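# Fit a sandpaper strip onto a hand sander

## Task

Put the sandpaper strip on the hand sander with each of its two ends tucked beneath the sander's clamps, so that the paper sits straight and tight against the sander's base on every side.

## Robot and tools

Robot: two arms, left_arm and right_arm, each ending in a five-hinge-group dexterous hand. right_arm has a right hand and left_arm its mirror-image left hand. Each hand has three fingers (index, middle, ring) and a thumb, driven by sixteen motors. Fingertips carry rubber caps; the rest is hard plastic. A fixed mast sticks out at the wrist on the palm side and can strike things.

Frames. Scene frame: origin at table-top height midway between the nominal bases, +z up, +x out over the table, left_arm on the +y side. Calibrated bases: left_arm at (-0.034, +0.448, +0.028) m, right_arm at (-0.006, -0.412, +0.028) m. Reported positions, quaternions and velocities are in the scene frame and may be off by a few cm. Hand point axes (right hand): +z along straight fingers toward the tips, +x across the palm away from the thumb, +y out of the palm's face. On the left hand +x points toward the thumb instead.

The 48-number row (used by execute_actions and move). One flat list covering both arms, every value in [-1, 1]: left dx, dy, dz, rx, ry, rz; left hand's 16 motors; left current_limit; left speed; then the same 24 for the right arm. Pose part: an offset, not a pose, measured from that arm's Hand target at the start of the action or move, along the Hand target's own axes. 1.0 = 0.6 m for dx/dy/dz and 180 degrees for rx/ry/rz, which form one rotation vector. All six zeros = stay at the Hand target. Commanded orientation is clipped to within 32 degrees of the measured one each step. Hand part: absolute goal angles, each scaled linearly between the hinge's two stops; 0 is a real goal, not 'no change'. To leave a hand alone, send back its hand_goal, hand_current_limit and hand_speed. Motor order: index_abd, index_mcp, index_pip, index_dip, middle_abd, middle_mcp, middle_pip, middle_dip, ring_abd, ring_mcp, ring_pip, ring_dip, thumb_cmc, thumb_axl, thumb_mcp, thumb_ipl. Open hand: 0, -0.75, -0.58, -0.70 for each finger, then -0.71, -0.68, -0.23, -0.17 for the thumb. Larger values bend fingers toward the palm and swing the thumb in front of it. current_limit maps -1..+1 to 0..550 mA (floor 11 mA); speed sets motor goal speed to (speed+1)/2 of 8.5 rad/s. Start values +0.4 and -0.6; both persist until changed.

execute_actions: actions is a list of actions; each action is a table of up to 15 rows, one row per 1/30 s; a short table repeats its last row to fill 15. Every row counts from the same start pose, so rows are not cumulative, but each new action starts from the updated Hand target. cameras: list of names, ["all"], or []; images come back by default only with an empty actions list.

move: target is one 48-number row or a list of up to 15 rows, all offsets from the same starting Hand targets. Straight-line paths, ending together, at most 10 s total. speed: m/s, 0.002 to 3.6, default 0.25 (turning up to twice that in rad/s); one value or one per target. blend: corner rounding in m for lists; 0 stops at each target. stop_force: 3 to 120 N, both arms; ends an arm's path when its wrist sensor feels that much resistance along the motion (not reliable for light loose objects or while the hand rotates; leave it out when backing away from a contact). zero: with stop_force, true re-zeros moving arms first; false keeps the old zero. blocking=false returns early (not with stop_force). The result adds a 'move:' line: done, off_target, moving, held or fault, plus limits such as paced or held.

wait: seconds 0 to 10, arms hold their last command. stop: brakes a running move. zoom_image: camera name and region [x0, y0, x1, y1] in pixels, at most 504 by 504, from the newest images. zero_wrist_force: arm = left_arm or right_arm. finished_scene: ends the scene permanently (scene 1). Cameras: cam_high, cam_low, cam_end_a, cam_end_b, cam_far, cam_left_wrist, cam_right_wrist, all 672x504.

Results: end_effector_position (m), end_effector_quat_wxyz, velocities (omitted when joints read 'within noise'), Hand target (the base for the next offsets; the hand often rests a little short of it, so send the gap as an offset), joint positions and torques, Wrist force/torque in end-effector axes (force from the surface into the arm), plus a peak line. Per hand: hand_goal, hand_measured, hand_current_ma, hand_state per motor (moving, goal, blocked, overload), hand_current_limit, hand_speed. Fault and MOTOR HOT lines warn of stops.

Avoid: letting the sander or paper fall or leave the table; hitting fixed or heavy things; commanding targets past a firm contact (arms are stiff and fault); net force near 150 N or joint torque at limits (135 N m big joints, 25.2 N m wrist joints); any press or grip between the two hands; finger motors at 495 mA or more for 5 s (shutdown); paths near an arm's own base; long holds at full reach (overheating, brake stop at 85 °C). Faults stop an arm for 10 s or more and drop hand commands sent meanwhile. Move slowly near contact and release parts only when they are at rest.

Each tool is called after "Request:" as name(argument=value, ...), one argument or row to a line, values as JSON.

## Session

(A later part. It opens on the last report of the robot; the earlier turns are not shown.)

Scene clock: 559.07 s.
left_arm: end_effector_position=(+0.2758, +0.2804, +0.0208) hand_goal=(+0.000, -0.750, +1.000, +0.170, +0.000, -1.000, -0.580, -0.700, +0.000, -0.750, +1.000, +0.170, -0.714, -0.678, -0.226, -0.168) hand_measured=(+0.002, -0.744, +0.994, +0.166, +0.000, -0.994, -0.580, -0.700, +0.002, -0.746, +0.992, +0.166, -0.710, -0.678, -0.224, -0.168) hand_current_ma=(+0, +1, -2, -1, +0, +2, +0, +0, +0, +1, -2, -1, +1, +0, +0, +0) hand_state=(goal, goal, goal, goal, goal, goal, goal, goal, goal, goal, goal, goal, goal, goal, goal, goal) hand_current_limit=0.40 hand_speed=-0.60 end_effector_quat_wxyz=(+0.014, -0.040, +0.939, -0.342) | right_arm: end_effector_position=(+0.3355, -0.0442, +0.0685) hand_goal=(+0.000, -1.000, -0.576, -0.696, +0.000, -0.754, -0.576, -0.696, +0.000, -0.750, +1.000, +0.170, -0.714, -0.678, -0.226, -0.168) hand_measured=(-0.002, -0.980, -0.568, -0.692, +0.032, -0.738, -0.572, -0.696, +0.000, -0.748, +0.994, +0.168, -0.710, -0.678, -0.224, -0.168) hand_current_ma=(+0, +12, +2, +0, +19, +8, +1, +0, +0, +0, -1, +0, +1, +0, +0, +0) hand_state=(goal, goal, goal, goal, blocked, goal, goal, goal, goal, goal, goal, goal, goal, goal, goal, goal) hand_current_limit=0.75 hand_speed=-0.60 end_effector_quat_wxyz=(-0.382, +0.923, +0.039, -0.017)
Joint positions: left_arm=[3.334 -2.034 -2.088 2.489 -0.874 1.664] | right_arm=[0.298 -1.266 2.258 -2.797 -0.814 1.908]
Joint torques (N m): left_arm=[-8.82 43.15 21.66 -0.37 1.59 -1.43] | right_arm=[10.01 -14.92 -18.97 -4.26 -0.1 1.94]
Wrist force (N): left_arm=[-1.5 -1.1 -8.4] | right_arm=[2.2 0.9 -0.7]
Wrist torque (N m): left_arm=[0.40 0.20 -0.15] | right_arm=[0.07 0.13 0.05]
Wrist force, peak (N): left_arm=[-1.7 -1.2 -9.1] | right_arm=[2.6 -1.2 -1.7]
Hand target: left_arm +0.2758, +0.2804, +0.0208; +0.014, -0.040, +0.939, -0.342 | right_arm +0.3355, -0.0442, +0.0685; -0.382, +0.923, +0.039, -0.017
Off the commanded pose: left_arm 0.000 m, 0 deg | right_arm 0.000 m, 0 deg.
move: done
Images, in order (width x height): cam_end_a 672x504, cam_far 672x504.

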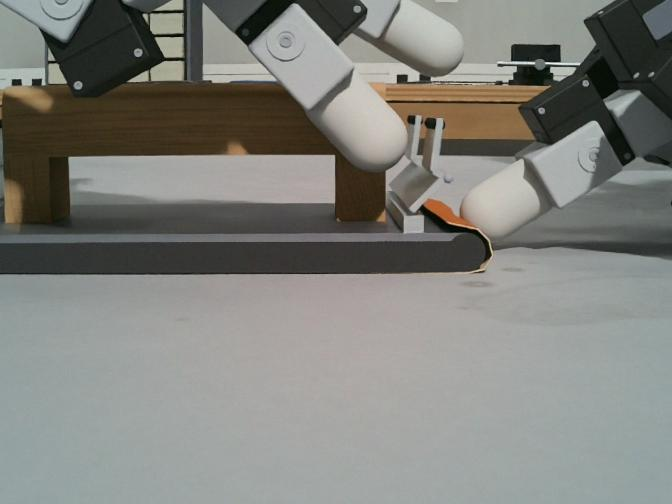

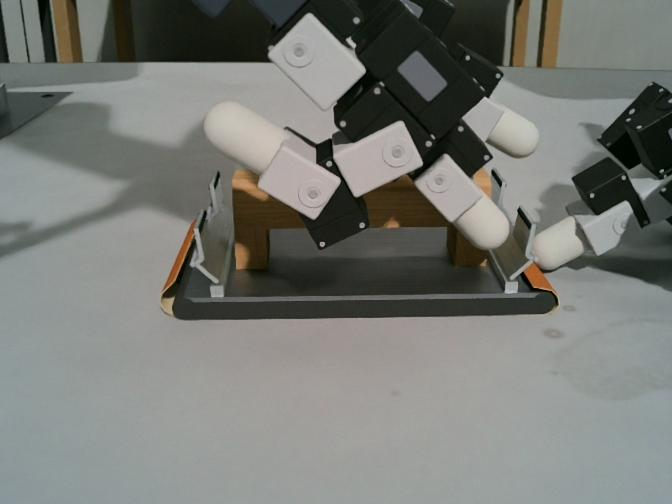

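Request:
move(
  target=[
    [0, 0, 0, 0, 0, 0, 0, -0.75, 1.0, 0.17, 0, -1.0, -0.58, -0.70, 0, -0.75, 1.0, 0.17, -0.714, -0.678, -0.226, -0.168, 0.4, -0.6, 0.006, 0, 0, 0, 0, 0, 0, -1.0, -0.576, -0.696, 0, -0.754, -0.576, -0.696, 0, -0.75, 1.0, 0.17, -0.714, -0.678, -0.226, -0.168, 0.75, -0.6],
    [0, 0, 0, 0, 0, 0, 0, -0.75, 1.0, 0.17, 0, -1.0, -0.58, -0.70, 0, -0.75, 1.0, 0.17, -0.714, -0.678, -0.226, -0.168, 0.4, -0.6, 0.006, -0.0177, 0.0177, 0, 0, 0, 0, -1.0, -0.576, -0.696, 0, -0.754, -0.576, -0.696, 0, -0.75, 1.0, 0.17, -0.714, -0.678, -0.226, -0.168, 0.75, -0.6],
  ],
  speed=0.02,
  stop_force=10,
  cameras=["cam_far", "cam_end_a"],
)

Request:
zoom_image(
  camera="cam_end_a",
  region=[360, 80, 540, 290],
)

Scene clock: 568.13 s.
left_arm: end_effector_position=(+0.2758, +0.2804, +0.0208) hand_goal=(+0.000, -0.750, +1.000, +0.170, +0.000, -1.000, -0.580, -0.700, +0.000, -0.750, +1.000, +0.170, -0.714, -0.678, -0.226, -0.168) hand_measured=(+0.002, -0.744, +0.994, +0.166, -0.002, -0.996, -0.582, -0.700, +0.002, -0.746, +0.992, +0.166, -0.710, -0.678, -0.224, -0.168) hand_current_ma=(+0, +1, -2, -1, +0, +1, +0, +0, +0, +1, -2, -1, +1, +0, +0, +0) hand_state=(goal, goal, goal, goal, goal, goal, goal, goal, goal, goal, goal, goal, goal, goal, goal, goal) hand_current_limit=0.40 hand_speed=-0.60 end_effector_quat_wxyz=(+0.014, -0.040, +0.939, -0.342) | right_arm: end_effector_position=(+0.3378, -0.0289, +0.0685) hand_goal=(+0.000, -1.000, -0.576, -0.696, +0.000, -0.754, -0.576, -0.696, +0.000, -0.750, +1.000, +0.170, -0.714, -0.678, -0.226, -0.168) hand_measured=(-0.002, -0.980, -0.568, -0.692, +0.002, -0.734, -0.570, -0.692, +0.000, -0.748, +0.994, +0.168, -0.710, -0.678, -0.224, -0.168) hand_current_ma=(+0, +12, +2, +0, +0, +13, +2, +0, +0, +0, -1, +0, +1, +0, +0, +0) hand_state=(goal, goal, goal, goal, goal, blocked, goal, goal, goal, goal, goal, goal, goal, goal, goal, goal) hand_current_limit=0.75 hand_speed=-0.60 end_effector_quat_wxyz=(-0.382, +0.923, +0.039, -0.017)
Joint positions: left_arm=[3.334 -2.034 -2.088 2.489 -0.874 1.664] | right_arm=[0.328 -1.239 2.227 -2.821 -0.821 1.948]
Joint torques (N m): left_arm=[-7.34 41.62 20.24 -1.56 0.97 -1.19] | right_arm=[10.99 -16.74 -19.27 -4.41 -0.38 1.84]
Wrist force (N): left_arm=[-1.2 -1.8 -5.4] | right_arm=[0.1 0.4 0.4]
Wrist torque (N m): left_arm=[0.19 0.20 -0.10] | right_arm=[-0.01 -0.08 -0.09]
Wrist force, peak (N): left_arm=[-1.3 -1.1 -9.9] | right_arm=[0.0 0.6 -7.9]
Hand target: left_arm +0.2758, +0.2804, +0.0208; +0.014, -0.040, +0.939, -0.342 | right_arm +0.3378, -0.0289, +0.0685; -0.382, +0.923, +0.039, -0.017
Off the commanded pose: left_arm 0.000 m, 0 deg | right_arm 0.000 m, 0 deg.
move: done
Images, in order (width x height): cam_end_a 672x504, cam_far 672x504.

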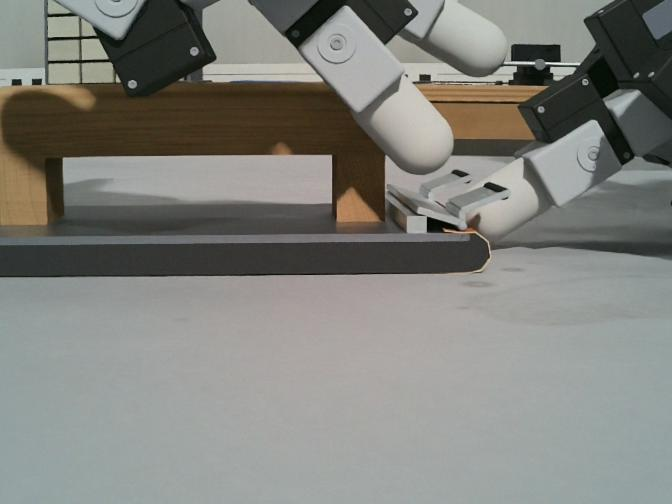

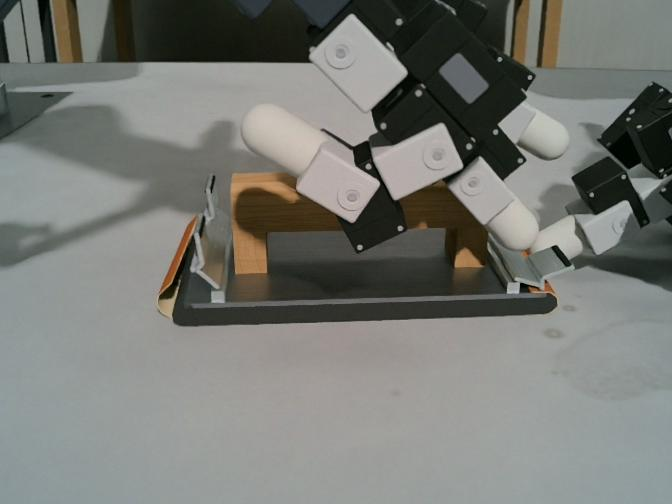

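Scaled by 2.400 from the camera's 672x504 image, which has a finer 960x720 frame.

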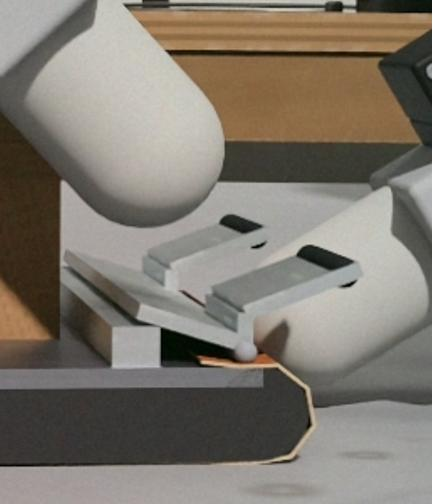

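Request:
zoom_image(
  camera="cam_far",
  region=[140, 160, 290, 335],
)

Request:
zoom_image(
  camera="cam_far",
  region=[470, 200, 600, 330],
)

Scaled by 2.880 from the camera's 672x504 image, which has a finer 960x720 frame.

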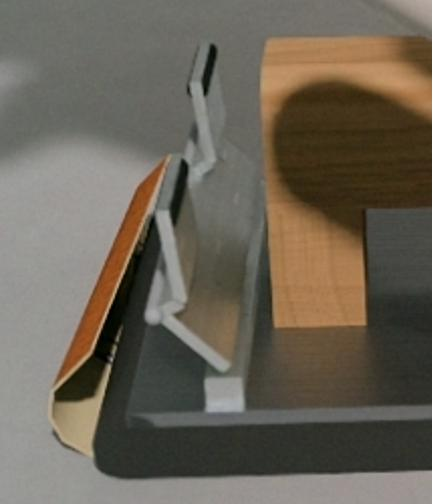

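Scaled by 3.877 from the camera's 672x504 image, which has a finer 960x720 frame.

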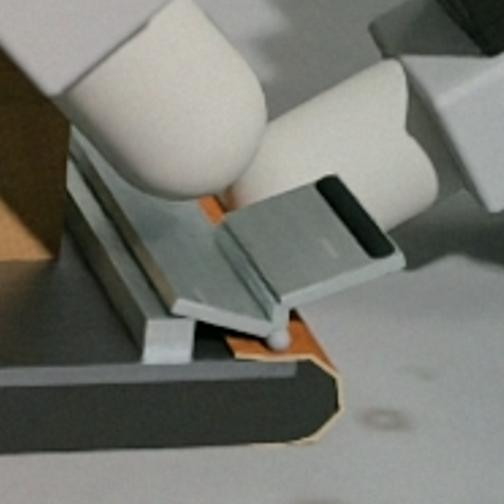

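Request:
move(
  target=[0, 0.0383, -0.0322, 0, 0, 0, 0, -0.75, 1.0, 0.17, 0, -1.0, -0.58, -0.70, 0, -0.75, 1.0, 0.17, -0.714, -0.678, -0.226, -0.168, 0.4, -0.6, 0, -0.0589, -0.0825, 0, 0, 0, 0, -1.0, -0.576, -0.696, 0, -0.754, -0.576, -0.696, 0, -0.75, 1.0, 0.17, -0.714, -0.678, -0.226, -0.168, 0.75, -0.6],
  speed=0.06,
  cameras=["cam_high", "cam_far", "cam_end_a", "cam_end_b"],
)

Request:
zoom_image(
  camera="cam_far",
  region=[140, 160, 290, 335],
)

Request:
zoom_image(
  camera="cam_far",
  region=[470, 180, 600, 330],
)

Request:
zoom_image(
  camera="cam_high",
  region=[300, 160, 390, 220],
)

Scene clock: 607.37 s.
left_arm: end_effector_position=(+0.2732, +0.3103, +0.0208) hand_goal=(+0.000, -0.750, +1.000, +0.170, +0.000, -1.000, -0.580, -0.700, +0.000, -0.750, +1.000, +0.170, -0.714, -0.678, -0.226, -0.168) hand_measured=(+0.002, -0.744, +0.994, +0.166, -0.002, -0.994, -0.580, -0.700, +0.002, -0.746, +0.992, +0.166, -0.710, -0.678, -0.224, -0.168) hand_current_ma=(+0, +1, -2, -1, +0, +2, +0, +0, +0, +1, -2, -1, +1, +0, +0, +0) hand_state=(goal, goal, goal, goal, goal, goal, goal, goal, goal, goal, goal, goal, goal, goal, goal, goal) hand_current_limit=0.40 hand_speed=-0.60 end_effector_quat_wxyz=(+0.014, -0.040, +0.939, -0.342) | right_arm: end_effector_position=(+0.3387, -0.0389, +0.1284) hand_goal=(+0.000, -1.000, -0.576, -0.696, +0.000, -0.754, -0.576, -0.696, +0.000, -0.750, +1.000, +0.170, -0.714, -0.678, -0.226, -0.168) hand_measured=(-0.002, -0.980, -0.568, -0.692, +0.002, -0.734, -0.570, -0.692, +0.000, -0.748, +0.994, +0.168, -0.710, -0.678, -0.224, -0.168) hand_current_ma=(+0, +12, +2, +0, +0, +11, +1, +0, +0, +0, -1, +0, +1, +0, +0, +0) hand_state=(goal, goal, goal, goal, goal, goal, goal, goal, goal, goal, goal, goal, goal, goal, goal, goal) hand_current_limit=0.75 hand_speed=-0.60 end_effector_quat_wxyz=(-0.382, +0.923, +0.039, -0.017)
Joint positions: left_arm=[3.432 -2.037 -2.119 2.443 -0.884 1.791] | right_arm=[0.307 -1.392 2.194 -2.616 -0.816 1.92]
Joint torques (N m): left_arm=[12.05 15.15 -4.95 -4.06 0.17 1.66] | right_arm=[-9.96 -35.93 -22.91 -1.92 2.71 -1.99]
Wrist force (N): left_arm=[-1.2 -2.4 -4.4] | right_arm=[0.2 0.2 0.4]
Wrist torque (N m): left_arm=[0.03 0.21 -0.19] | right_arm=[-0.03 -0.10 0.07]
Wrist force, peak (N): left_arm=[-1.5 -2.3 -6.2] | right_arm=[0.2 0.6 0.8]
Hand target: left_arm +0.2732, +0.3103, +0.0208; +0.014, -0.040, +0.939, -0.342 | right_arm +0.3387, -0.0389, +0.1285; -0.382, +0.923, +0.039, -0.017
Off the commanded pose: left_arm 0.000 m, 0 deg | right_arm 0.000 m, 0 deg.
move: done
Images, in order (width x height): cam_high 672x504, cam_end_a 672x504, cam_end_b 672x504, cam_far 672x504.

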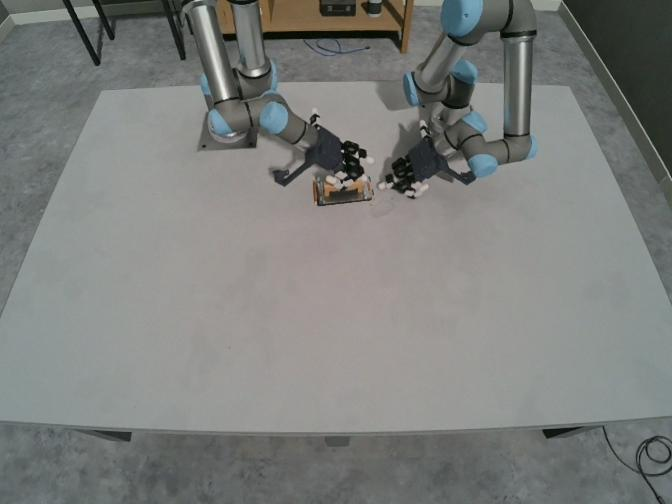

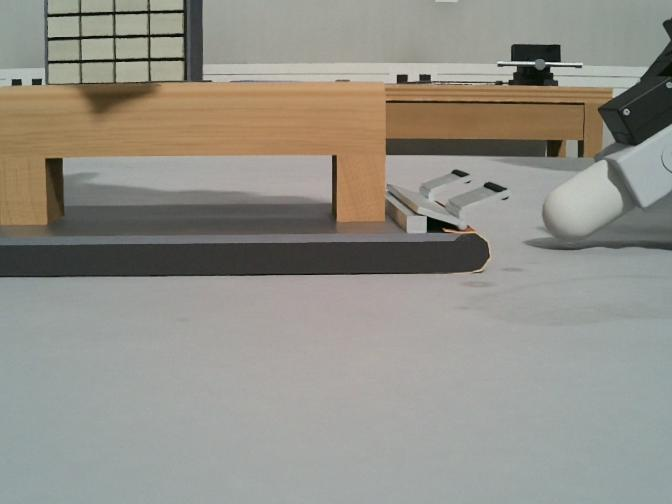

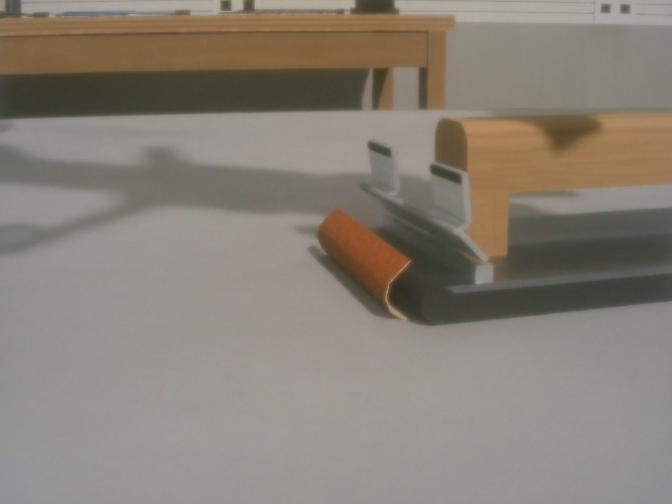

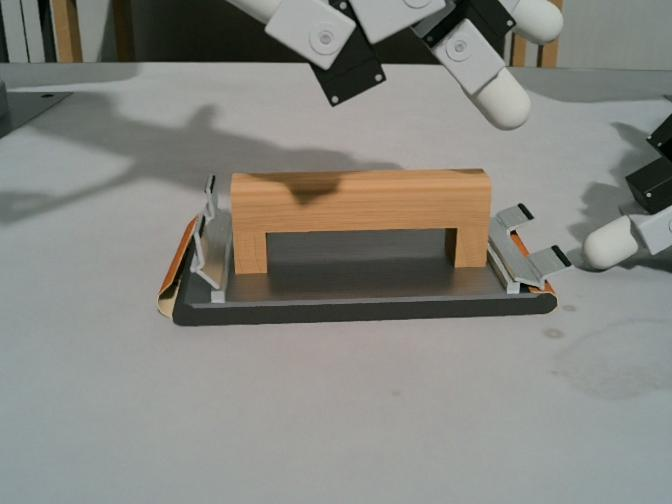

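Scaled by 2.880 from the camera's 672x504 image, which has a finer 960x720 frame.

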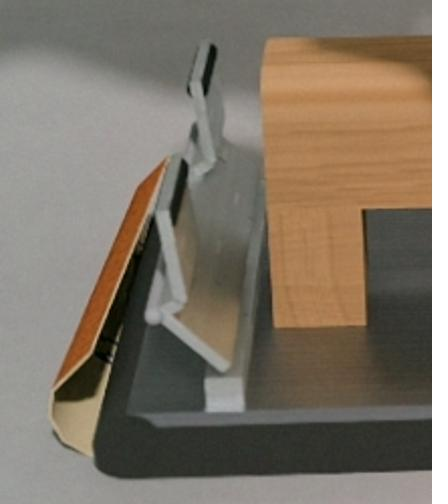

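Scaled by 3.360 from the camera's 672x504 image, which has a finer 960x720 frame.

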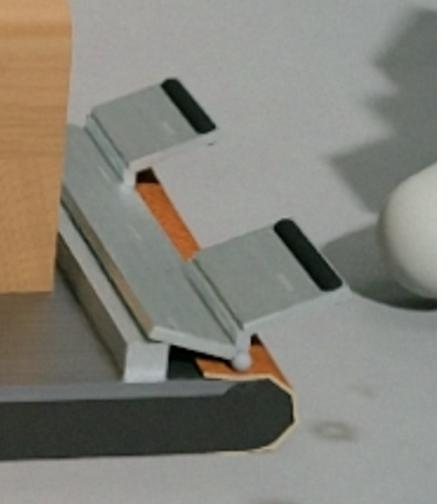

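Scaled by 5.600 from the camera's 672x504 image, which has a finer 960x720 frame.

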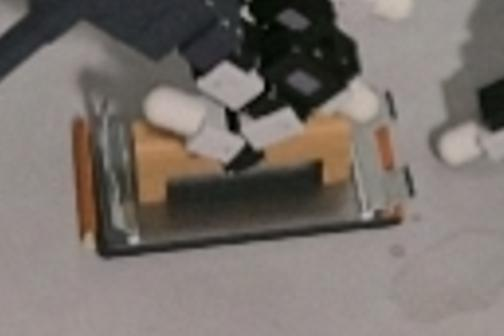

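Request:
move(
  target=[
    [0, 0, 0, 0, 0, 0, 0, -0.75, 1.0, 0.17, 0, -1.0, -0.58, -0.70, 0, -0.75, 1.0, 0.17, -0.714, -0.678, -0.226, -0.168, 0.4, -0.6, 0.0157, 0.145, -0.145, 0, 0, 0, 0, -1.0, -0.576, -0.696, 0, -0.754, -0.576, -0.696, 0, -0.75, 1.0, 0.17, -0.714, -0.678, -0.226, -0.168, 0.75, -0.6],
    [0, 0, 0, 0, 0, 0, 0, -0.75, 1.0, 0.17, 0, -1.0, -0.58, -0.70, 0, -0.75, 1.0, 0.17, -0.714, -0.678, -0.226, -0.168, 0.4, -0.6, 0.0157, 0.2133, -0.0767, 0, 0, 0, 0, -1.0, -0.576, -0.696, 0, -0.754, -0.576, -0.696, 0, -0.75, 1.0, 0.17, -0.714, -0.678, -0.226, -0.168, 0.75, -0.6],
  ],
  speed=[0.12, 0.06],
  stop_force=6,
  cameras=["cam_high", "cam_far", "cam_end_b"],
)

Request:
zoom_image(
  camera="cam_far",
  region=[140, 120, 340, 340],
)

Scene clock: 641.20 s.
left_arm: end_effector_position=(+0.2732, +0.3103, +0.0208) hand_goal=(+0.000, -0.750, +1.000, +0.170, +0.000, -1.000, -0.580, -0.700, +0.000, -0.750, +1.000, +0.170, -0.714, -0.678, -0.226, -0.168) hand_measured=(+0.002, -0.744, +0.994, +0.166, -0.002, -0.994, -0.580, -0.700, +0.002, -0.746, +0.992, +0.166, -0.710, -0.678, -0.224, -0.168) hand_current_ma=(+0, +1, -2, -1, +0, +2, +0, +0, +0, +1, -2, -1, +1, +0, +0, +0) hand_state=(goal, goal, goal, goal, goal, goal, goal, goal, goal, goal, goal, goal, goal, goal, goal, goal) hand_current_limit=0.40 hand_speed=-0.60 end_effector_quat_wxyz=(+0.014, -0.040, +0.939, -0.342) | right_arm: end_effector_position=(+0.3586, -0.1607, +0.0705) hand_goal=(+0.000, -1.000, -0.576, -0.696, +0.000, -0.754, -0.576, -0.696, +0.000, -0.750, +1.000, +0.170, -0.714, -0.678, -0.226, -0.168) hand_measured=(-0.002, -0.980, -0.568, -0.692, +0.002, -0.740, -0.572, -0.694, +0.000, -0.748, +0.994, +0.168, -0.710, -0.678, -0.224, -0.168) hand_current_ma=(+0, +12, +2, +0, +0, +6, +0, +0, +0, +0, -1, +0, +1, +0, +0, +0) hand_state=(goal, goal, goal, goal, goal, goal, goal, goal, goal, goal, goal, goal, goal, goal, goal, goal) hand_current_limit=0.75 hand_speed=-0.60 end_effector_quat_wxyz=(-0.382, +0.923, +0.039, -0.017)
Joint positions: left_arm=[3.432 -2.037 -2.119 2.443 -0.884 1.791] | right_arm=[0.015 -1.414 2.338 -2.454 -0.786 1.513]
Joint torques (N m): left_arm=[11.58 15.74 -4.09 -4.06 0.75 1.72] | right_arm=[11.91 -10.41 -6.44 -4.48 -0.43 1.57]
Wrist force (N): left_arm=[-1.6 -2.2 -4.4] | right_arm=[0.0 -0.2 0.2]
Wrist torque (N m): left_arm=[0.06 0.27 -0.23] | right_arm=[-0.02 -0.08 -0.07]
Wrist force, peak (N): left_arm=[-1.7 -2.4 -4.7] | right_arm=[-0.1 -0.6 0.9]
Hand target: left_arm +0.2732, +0.3103, +0.0208; +0.014, -0.040, +0.939, -0.342 | right_arm +0.3586, -0.1607, +0.0705; -0.382, +0.923, +0.039, -0.017
Off the commanded pose: left_arm 0.000 m, 0 deg | right_arm 0.000 m, 0 deg.
move: done
Images, in order (width x height): cam_high 672x504, cam_end_b 672x504, cam_far 672x504.

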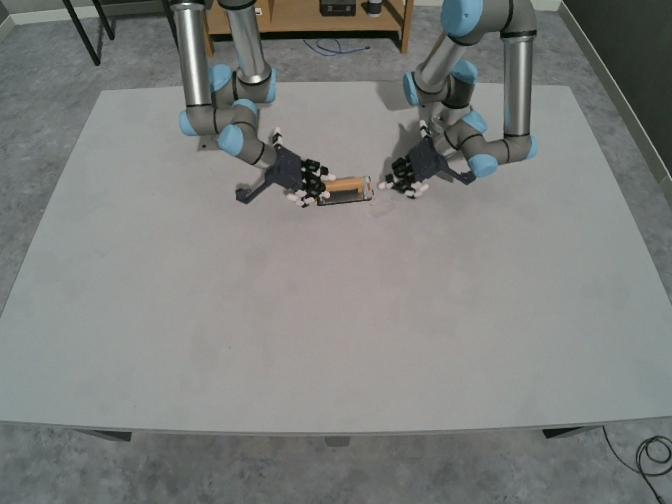

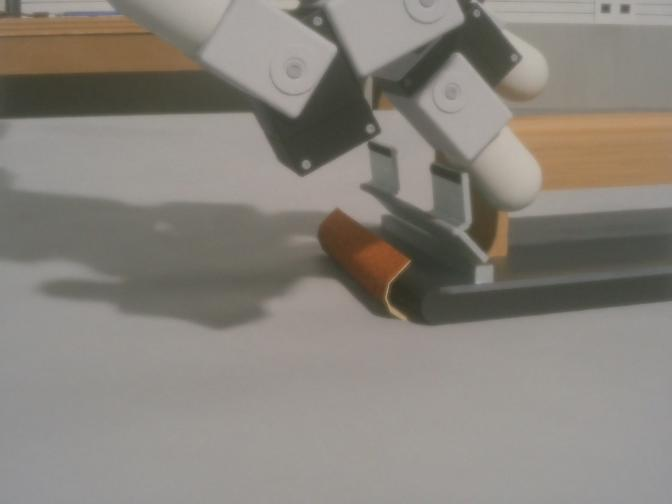

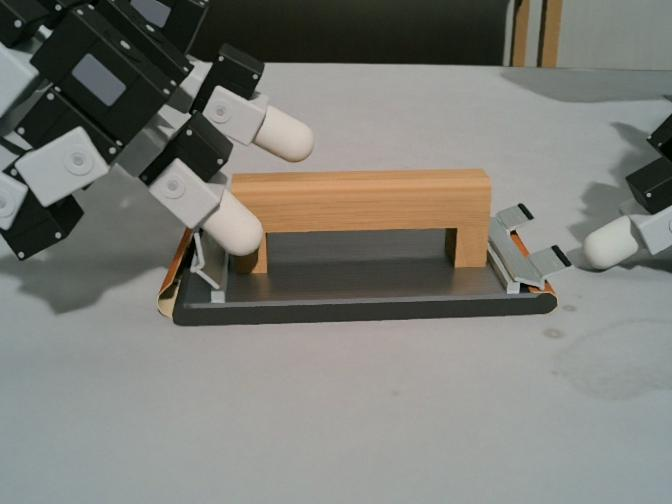

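Scaled by 2.291 from the camera's 672x504 image, which has a finer 960x720 frame.

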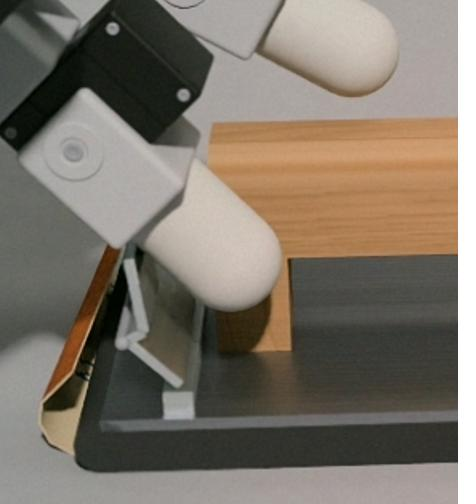

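Request:
move(
  target=[0, 0, 0, 0, 0, 0, 0, -0.75, 1.0, 0.17, 0, -1.0, -0.58, -0.70, 0, -0.75, 1.0, 0.17, -0.714, -0.678, -0.226, -0.168, 0.4, -0.6, -0.0117, 0, 0, 0, 0, 0, 0, -1.0, -0.576, -0.696, 0, -0.754, -0.576, -0.696, 0, -0.75, 1.0, 0.17, -0.714, -0.678, -0.226, -0.168, 0.75, -0.6],
  speed=0.015,
  cameras=["cam_far", "cam_end_b"],
)

Request:
zoom_image(
  camera="cam_far",
  region=[140, 120, 340, 340],
)

Scene clock: 646.50 s.
left_arm: end_effector_position=(+0.2732, +0.3103, +0.0208) hand_goal=(+0.000, -0.750, +1.000, +0.170, +0.000, -1.000, -0.580, -0.700, +0.000, -0.750, +1.000, +0.170, -0.714, -0.678, -0.226, -0.168) hand_measured=(+0.002, -0.744, +0.994, +0.166, -0.002, -0.994, -0.580, -0.700, +0.002, -0.746, +0.992, +0.166, -0.710, -0.678, -0.224, -0.168) hand_current_ma=(+0, +1, -2, -1, +0, +2, +0, +0, +0, +1, -2, -1, +1, +0, +0, +0) hand_state=(goal, goal, goal, goal, goal, goal, goal, goal, goal, goal, goal, goal, goal, goal, goal, goal) hand_current_limit=0.40 hand_speed=-0.60 end_effector_quat_wxyz=(+0.014, -0.040, +0.939, -0.342) | right_arm: end_effector_position=(+0.3517, -0.1613, +0.0705) hand_goal=(+0.000, -1.000, -0.576, -0.696, +0.000, -0.754, -0.576, -0.696, +0.000, -0.750, +1.000, +0.170, -0.714, -0.678, -0.226, -0.168) hand_measured=(-0.002, -0.980, -0.568, -0.692, +0.002, -0.740, -0.572, -0.694, +0.000, -0.748, +0.994, +0.168, -0.710, -0.678, -0.224, -0.168) hand_current_ma=(+0, +12, +2, +0, +0, +6, +0, +0, +0, +0, -1, +0, +1, +0, +0, +0) hand_state=(goal, goal, goal, goal, goal, goal, goal, goal, goal, goal, goal, goal, goal, goal, goal, goal) hand_current_limit=0.75 hand_speed=-0.60 end_effector_quat_wxyz=(-0.382, +0.923, +0.039, -0.017)
Joint positions: left_arm=[3.432 -2.037 -2.119 2.443 -0.884 1.791] | right_arm=[0.014 -1.428 2.356 -2.457 -0.786 1.512]
Joint torques (N m): left_arm=[10.44 16.29 -4.2 -4.05 1.73 1.71] | right_arm=[-10.29 -30.19 -6.4 -4.31 -0.24 -1.93]
Wrist force (N): left_arm=[-1.6 -2.3 -4.1] | right_arm=[0.0 0.1 0.5]
Wrist torque (N m): left_arm=[0.01 0.27 -0.22] | right_arm=[-0.04 -0.09 0.05]
Wrist force, peak (N): left_arm=[-1.7 -2.4 -4.7] | right_arm=[0.4 -0.5 0.4]
Hand target: left_arm +0.2732, +0.3103, +0.0208; +0.014, -0.040, +0.939, -0.342 | right_arm +0.3516, -0.1613, +0.0705; -0.382, +0.923, +0.039, -0.017
Off the commanded pose: left_arm 0.000 m, 0 deg | right_arm 0.000 m, 0 deg.
move: done
Images, in order (width x height): cam_end_b 672x504, cam_far 672x504.

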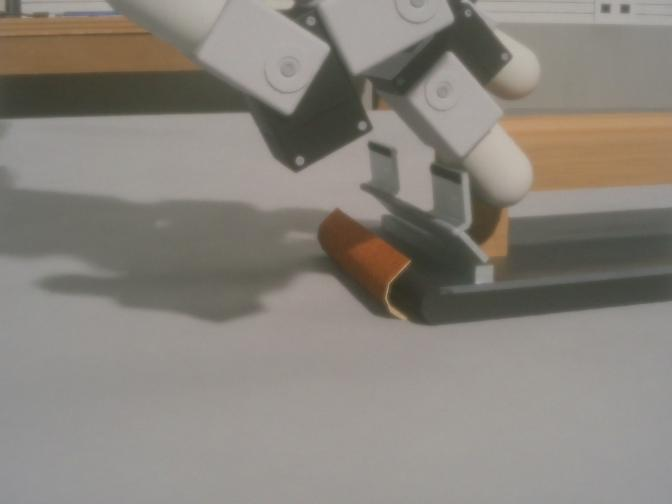

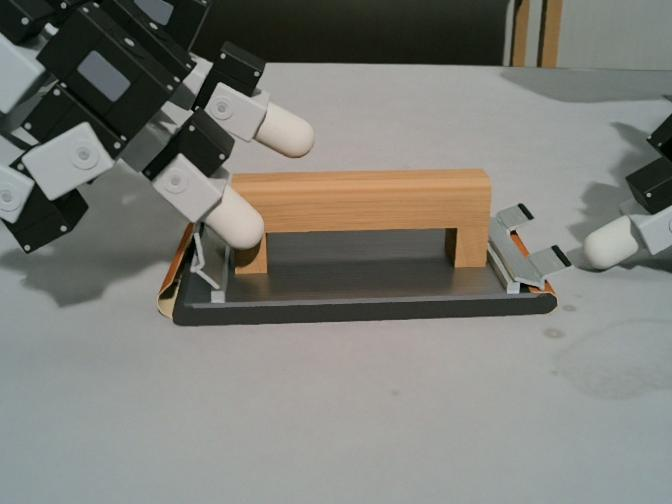

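Scaled by 2.291 from the camera's 672x504 image, which has a finer 960x720 frame.

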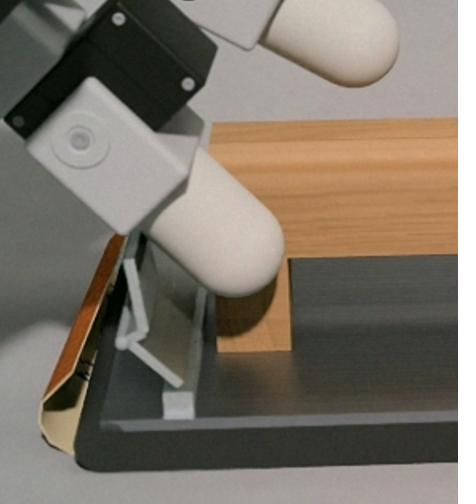

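Request:
move(
  target=[0, 0, 0, 0, 0, 0, 0, -0.75, 1.0, 0.17, 0, -1.0, -0.58, -0.70, 0, -0.75, 1.0, 0.17, -0.714, -0.678, -0.226, -0.168, 0.4, -0.6, -0.0117, 0, 0, 0, 0, 0, 0, -1.0, -0.576, -0.696, 0, -0.754, -0.576, -0.696, 0, -0.75, 1.0, 0.17, -0.714, -0.678, -0.226, -0.168, 0.75, -0.6],
  speed=0.015,
  cameras=["cam_far"],
)

Request:
zoom_image(
  camera="cam_far",
  region=[140, 120, 340, 340],
)

Scene clock: 650.40 s.
left_arm: end_effector_position=(+0.2732, +0.3103, +0.0208) hand_goal=(+0.000, -0.750, +1.000, +0.170, +0.000, -1.000, -0.580, -0.700, +0.000, -0.750, +1.000, +0.170, -0.714, -0.678, -0.226, -0.168) hand_measured=(+0.002, -0.744, +0.994, +0.166, -0.002, -0.994, -0.580, -0.700, +0.002, -0.746, +0.992, +0.166, -0.710, -0.678, -0.224, -0.168) hand_current_ma=(+0, +1, -2, -1, +0, +2, +0, +0, +0, +1, -2, -1, +1, +0, +0, +0) hand_state=(goal, goal, goal, goal, goal, goal, goal, goal, goal, goal, goal, goal, goal, goal, goal, goal) hand_current_limit=0.40 hand_speed=-0.60 end_effector_quat_wxyz=(+0.014, -0.040, +0.939, -0.342) | right_arm: end_effector_position=(+0.3447, -0.1619, +0.0705) hand_goal=(+0.000, -1.000, -0.576, -0.696, +0.000, -0.754, -0.576, -0.696, +0.000, -0.750, +1.000, +0.170, -0.714, -0.678, -0.226, -0.168) hand_measured=(-0.002, -0.980, -0.568, -0.692, +0.024, -0.740, -0.572, -0.694, +0.000, -0.748, +0.994, +0.168, -0.710, -0.678, -0.224, -0.168) hand_current_ma=(+0, +12, +2, +0, +11, +6, +0, +0, +0, +0, -1, +0, +1, +0, +0, +0) hand_state=(goal, goal, goal, goal, blocked, goal, goal, goal, goal, goal, goal, goal, goal, goal, goal, goal) hand_current_limit=0.75 hand_speed=-0.60 end_effector_quat_wxyz=(-0.382, +0.923, +0.039, -0.017)
Joint positions: left_arm=[3.432 -2.037 -2.119 2.443 -0.884 1.791] | right_arm=[0.013 -1.442 2.374 -2.459 -0.786 1.511]
Joint torques (N m): left_arm=[11.51 16.31 -5.07 -4.14 2.5 2.14] | right_arm=[-9.36 -29.82 -6.11 -3.63 -0.6 -1.94]
Wrist force (N): left_arm=[-1.4 -2.0 -4.3] | right_arm=[1.9 -0.3 -0.5]
Wrist torque (N m): left_arm=[0.06 0.24 -0.21] | right_arm=[0.01 0.07 0.17]
Wrist force, peak (N): left_arm=[-1.7 -2.5 -4.6] | right_arm=[1.8 -0.5 -1.3]
Hand target: left_arm +0.2732, +0.3103, +0.0208; +0.014, -0.040, +0.939, -0.342 | right_arm +0.3446, -0.1619, +0.0705; -0.382, +0.923, +0.039, -0.017
Off the commanded pose: left_arm 0.000 m, 0 deg | right_arm 0.000 m, 0 deg.
move: done
Images, in order (width x height): cam_far 672x504.

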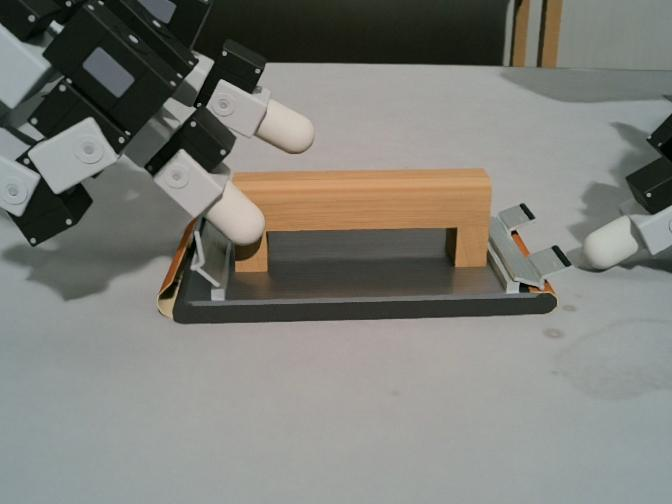

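Scaled by 2.291 from the camera's 672x504 image, which has a finer 960x720 frame.

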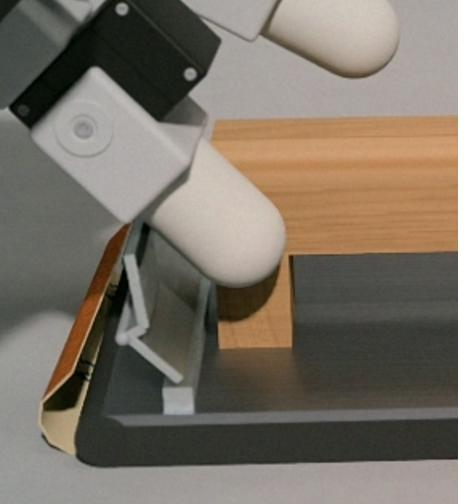

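Request:
move(
  target=[0, 0, 0, 0, 0, 0, 0, -0.75, 1.0, 0.17, 0, -1.0, -0.58, -0.70, 0, -0.75, 1.0, 0.17, -0.714, -0.678, -0.226, -0.168, 0.4, -0.6, -0.0067, 0, 0, 0, 0, 0, 0, -1.0, -0.576, -0.696, 0, -0.754, -0.576, -0.696, 0, -0.75, 1.0, 0.17, -0.714, -0.678, -0.226, -0.168, 0.75, -0.6],
  speed=0.015,
  cameras=["cam_far"],
)

Request:
zoom_image(
  camera="cam_far",
  region=[140, 120, 340, 340],
)

Scene clock: 656.40 s.
left_arm: end_effector_position=(+0.2732, +0.3103, +0.0208) hand_goal=(+0.000, -0.750, +1.000, +0.170, +0.000, -1.000, -0.580, -0.700, +0.000, -0.750, +1.000, +0.170, -0.714, -0.678, -0.226, -0.168) hand_measured=(+0.002, -0.744, +0.994, +0.166, -0.002, -0.994, -0.580, -0.700, +0.002, -0.746, +0.992, +0.166, -0.710, -0.678, -0.224, -0.168) hand_current_ma=(+0, +1, -2, -1, +0, +2, +0, +0, +0, +1, -2, -1, +1, +0, +0, +0) hand_state=(goal, goal, goal, goal, goal, goal, goal, goal, goal, goal, goal, goal, goal, goal, goal, goal) hand_current_limit=0.40 hand_speed=-0.60 end_effector_quat_wxyz=(+0.014, -0.040, +0.939, -0.342) | right_arm: end_effector_position=(+0.3407, -0.1622, +0.0705) hand_goal=(+0.000, -1.000, -0.576, -0.696, +0.000, -0.754, -0.576, -0.696, +0.000, -0.750, +1.000, +0.170, -0.714, -0.678, -0.226, -0.168) hand_measured=(-0.002, -0.980, -0.568, -0.692, +0.026, -0.740, -0.574, -0.694, +0.000, -0.748, +0.994, +0.168, -0.710, -0.678, -0.224, -0.168) hand_current_ma=(+0, +12, +2, +0, +13, +6, +0, +0, +0, +0, -1, +0, +1, +0, +0, +0) hand_state=(goal, goal, goal, goal, blocked, goal, goal, goal, goal, goal, goal, goal, goal, goal, goal, goal) hand_current_limit=0.75 hand_speed=-0.60 end_effector_quat_wxyz=(-0.382, +0.923, +0.039, -0.017)
Joint positions: left_arm=[3.432 -2.037 -2.119 2.443 -0.884 1.791] | right_arm=[0.013 -1.451 2.384 -2.46 -0.786 1.511]
Joint torques (N m): left_arm=[11.88 16.61 -4.09 -4 2.33 1.83] | right_arm=[-9.54 -31.14 -5.56 -3.75 -0.47 -2.07]
Wrist force (N): left_arm=[-1.6 -2.2 -4.4] | right_arm=[1.9 0.3 -0.2]
Wrist torque (N m): left_arm=[0.06 0.26 -0.23] | right_arm=[0.06 0.08 0.19]
Wrist force, peak (N): left_arm=[-1.6 -2.3 -4.7] | right_arm=[1.8 -0.7 -1.4]
Hand target: left_arm +0.2732, +0.3103, +0.0208; +0.014, -0.040, +0.939, -0.342 | right_arm +0.3406, -0.1622, +0.0705; -0.382, +0.923, +0.039, -0.017
Off the commanded pose: left_arm 0.000 m, 0 deg | right_arm 0.000 m, 0 deg.
move: done
Images, in order (width x height): cam_far 672x504.

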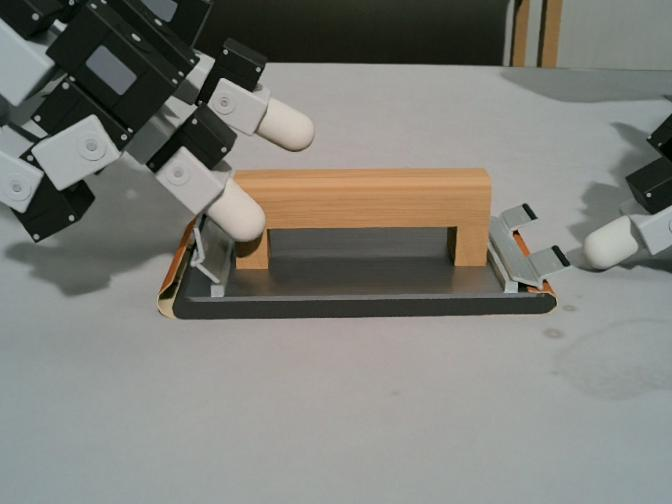

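Scaled by 2.291 from the camera's 672x504 image, which has a finer 960x720 frame.

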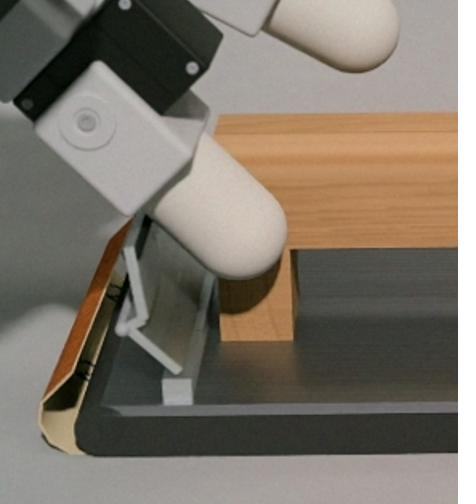

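Request:
zoom_image(
  camera="cam_far",
  region=[470, 180, 600, 330],
)

Request:
zoom_image(
  camera="cam_high",
  region=[300, 150, 400, 220],
)

Scaled by 3.360 from the camera's 672x504 image, which has a finer 960x720 frame.

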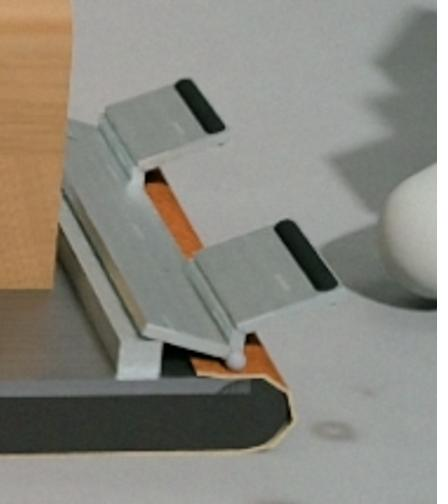

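This scene's latest camera images include none from cam_high. They are from: cam_far. cam_high's image comes with the result of a call that names it in "cameras".

Request:
move(
  target=[
    [0, -0.1281, -0.1526, 0, 0, 0, 0, -0.75, 1.0, 0.17, 0, -0.754, -0.58, -0.70, 0, -0.75, 1.0, 0.17, -0.714, -0.678, -0.226, -0.168, 0.75, -0.6, 0.0167, -0.059, -0.059, 0, 0, 0, 0, -1.0, -0.576, -0.696, 0, -0.754, -0.576, -0.696, 0, -0.75, 1.0, 0.17, -0.714, -0.678, -0.226, -0.168, 0.75, -0.6],
    [0, -0.2561, -0.3051, -0.2222, 0, 0, 0, -0.75, 1.0, 0.17, 0, -0.754, -0.58, -0.70, 0, -0.75, 1.0, 0.17, -0.714, -0.678, -0.226, -0.168, 0.75, -0.6, -0.0438, 0.0523, -0.169, -0.0278, 0, 0, 0, -1.0, -0.576, -0.696, 0, -0.754, -0.576, -0.696, 0, -0.75, 1.0, 0.17, -0.714, -0.678, -0.226, -0.168, 0.75, -0.6],
    [0.0002, -0.584, 0.074, -0.2222, 0, 0, 0, -0.75, 1.0, 0.17, 0, -0.754, -0.58, -0.70, 0, -0.75, 1.0, 0.17, -0.714, -0.678, -0.226, -0.168, 0.75, -0.6, -0.0438, 0.0523, -0.169, -0.0278, 0, 0, 0, -1.0, -0.576, -0.696, 0, -0.754, -0.576, -0.696, 0, -0.75, 1.0, 0.17, -0.714, -0.678, -0.226, -0.168, 0.75, -0.6],
  ],
  speed=[0.15, 0.2, 0.2],
  blend=[0.01, 0.01, 0],
  cameras=["cam_high", "cam_far", "cam_end_b", "cam_end_a"],
)

Request:
zoom_image(
  camera="cam_high",
  region=[270, 130, 410, 230],
)

Scene clock: 722.40 s.
left_arm: end_effector_position=(+0.2986, +0.0146, +0.2122) hand_goal=(+0.000, -0.750, +1.000, +0.170, +0.000, -0.754, -0.580, -0.700, +0.000, -0.750, +1.000, +0.170, -0.714, -0.678, -0.226, -0.168) hand_measured=(+0.002, -0.750, +0.994, +0.168, -0.002, -0.750, -0.580, -0.702, +0.002, -0.750, +0.992, +0.168, -0.712, -0.678, -0.224, -0.168) hand_current_ma=(+0, +0, -2, +0, +0, +1, +0, +0, +0, +0, -2, +0, +0, +0, +1, +0) hand_state=(goal, goal, goal, goal, goal, goal, goal, goal, goal, goal, goal, goal, goal, goal, goal, goal) hand_current_limit=0.75 hand_speed=-0.60 end_effector_quat_wxyz=(-0.001, -0.043, +0.999, +0.000) | right_arm: end_effector_position=(+0.3225, -0.2580, +0.1201) hand_goal=(+0.000, -1.000, -0.576, -0.696, +0.000, -0.754, -0.576, -0.696, +0.000, -0.750, +1.000, +0.170, -0.714, -0.678, -0.226, -0.168) hand_measured=(-0.002, -0.980, -0.568, -0.692, +0.004, -0.740, -0.572, -0.694, +0.000, -0.748, +0.994, +0.168, -0.710, -0.678, -0.224, -0.168) hand_current_ma=(+0, +12, +2, +0, +0, +6, +0, +0, +0, +0, -1, +0, +1, +0, +0, +0) hand_state=(goal, goal, goal, goal, goal, goal, goal, goal, goal, goal, goal, goal, goal, goal, goal, goal) hand_current_limit=0.75 hand_speed=-0.60 end_effector_quat_wxyz=(-0.342, +0.939, +0.040, -0.015)
Joint positions: left_arm=[2.433 -2.441 -0.759 1.629 -1.569 0.741] | right_arm=[-0.201 -1.732 2.386 -2.014 -0.9 1.242]
Joint torques (N m): left_arm=[-9.28 41.42 29.72 -4.24 -0.96 -1.52] | right_arm=[-10.87 -22.5 -10.28 -1.08 -0.53 -1.62]
Wrist force (N): left_arm=[-1.6 -0.7 -3.8] | right_arm=[-0.1 0.6 0.7]
Wrist torque (N m): left_arm=[0.06 0.34 -0.02] | right_arm=[0.00 -0.05 0.06]
Wrist force, peak (N): left_arm=[-1.4 -4.7 -5.2] | right_arm=[2.0 -0.7 -1.4]
Hand target: left_arm +0.2986, +0.0146, +0.2122; -0.001, -0.043, +0.999, +0.000 | right_arm +0.3225, -0.2580, +0.1201; -0.342, +0.939, +0.040, -0.015
Off the commanded pose: left_arm 0.000 m, 0 deg | right_arm 0.000 m, 0 deg.
move: done
Images, in order (width x height): cam_high 672x504, cam_end_a 672x504, cam_end_b 672x504, cam_far 672x504.

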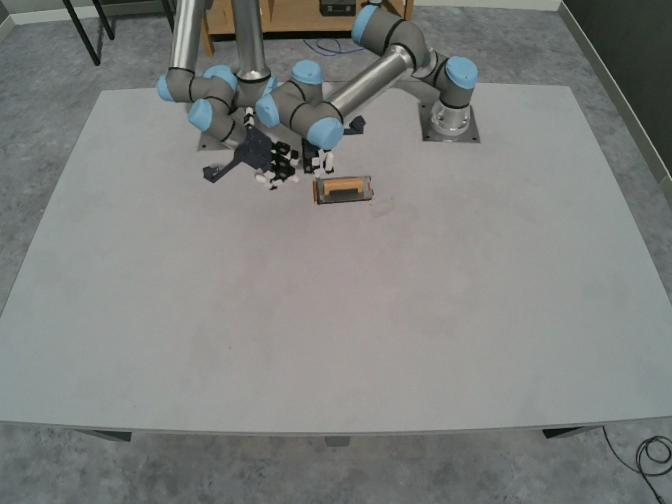

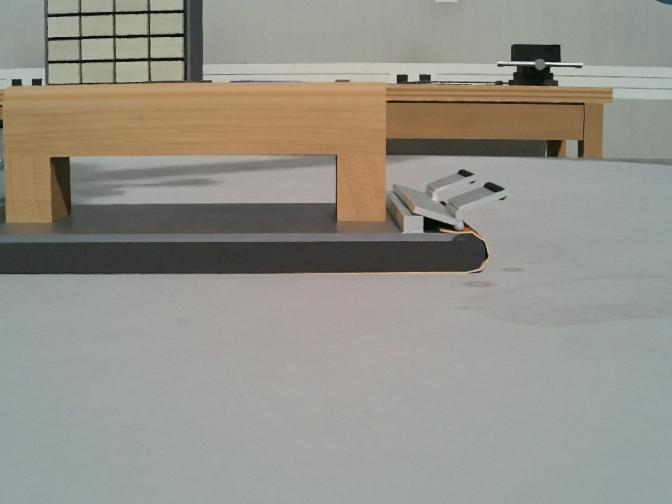

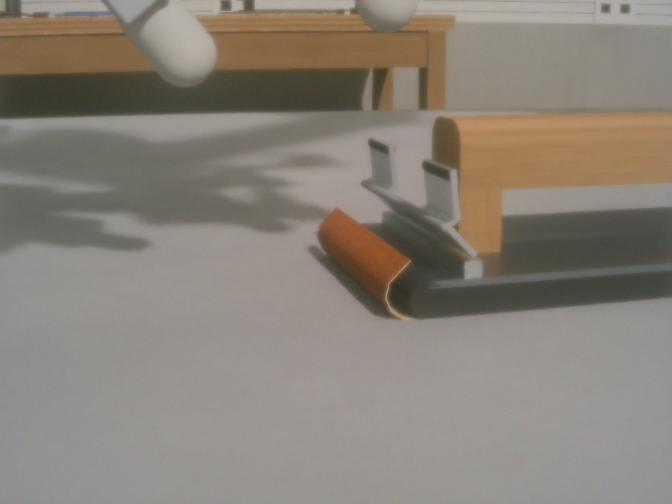

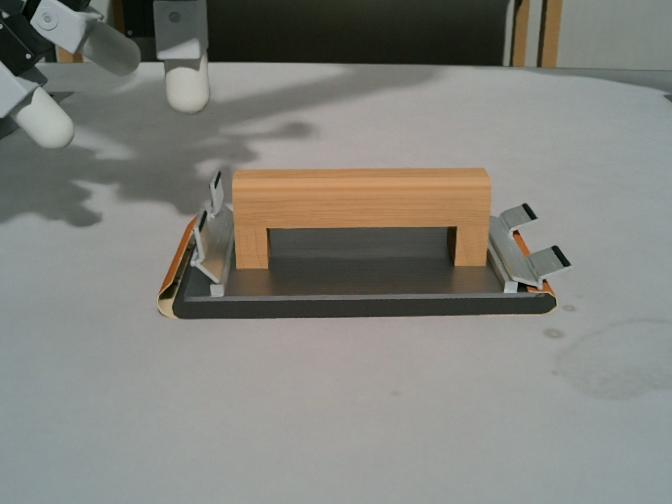

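Scaled by 3.600 from the camera's 672x504 image, which has a finer 960x720 frame.

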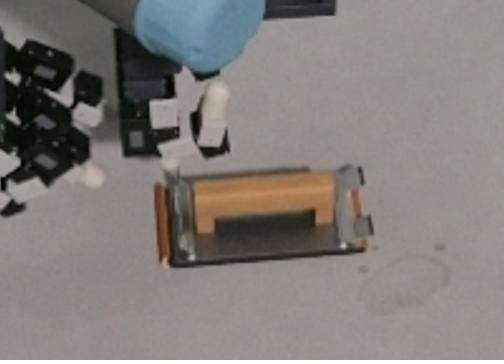

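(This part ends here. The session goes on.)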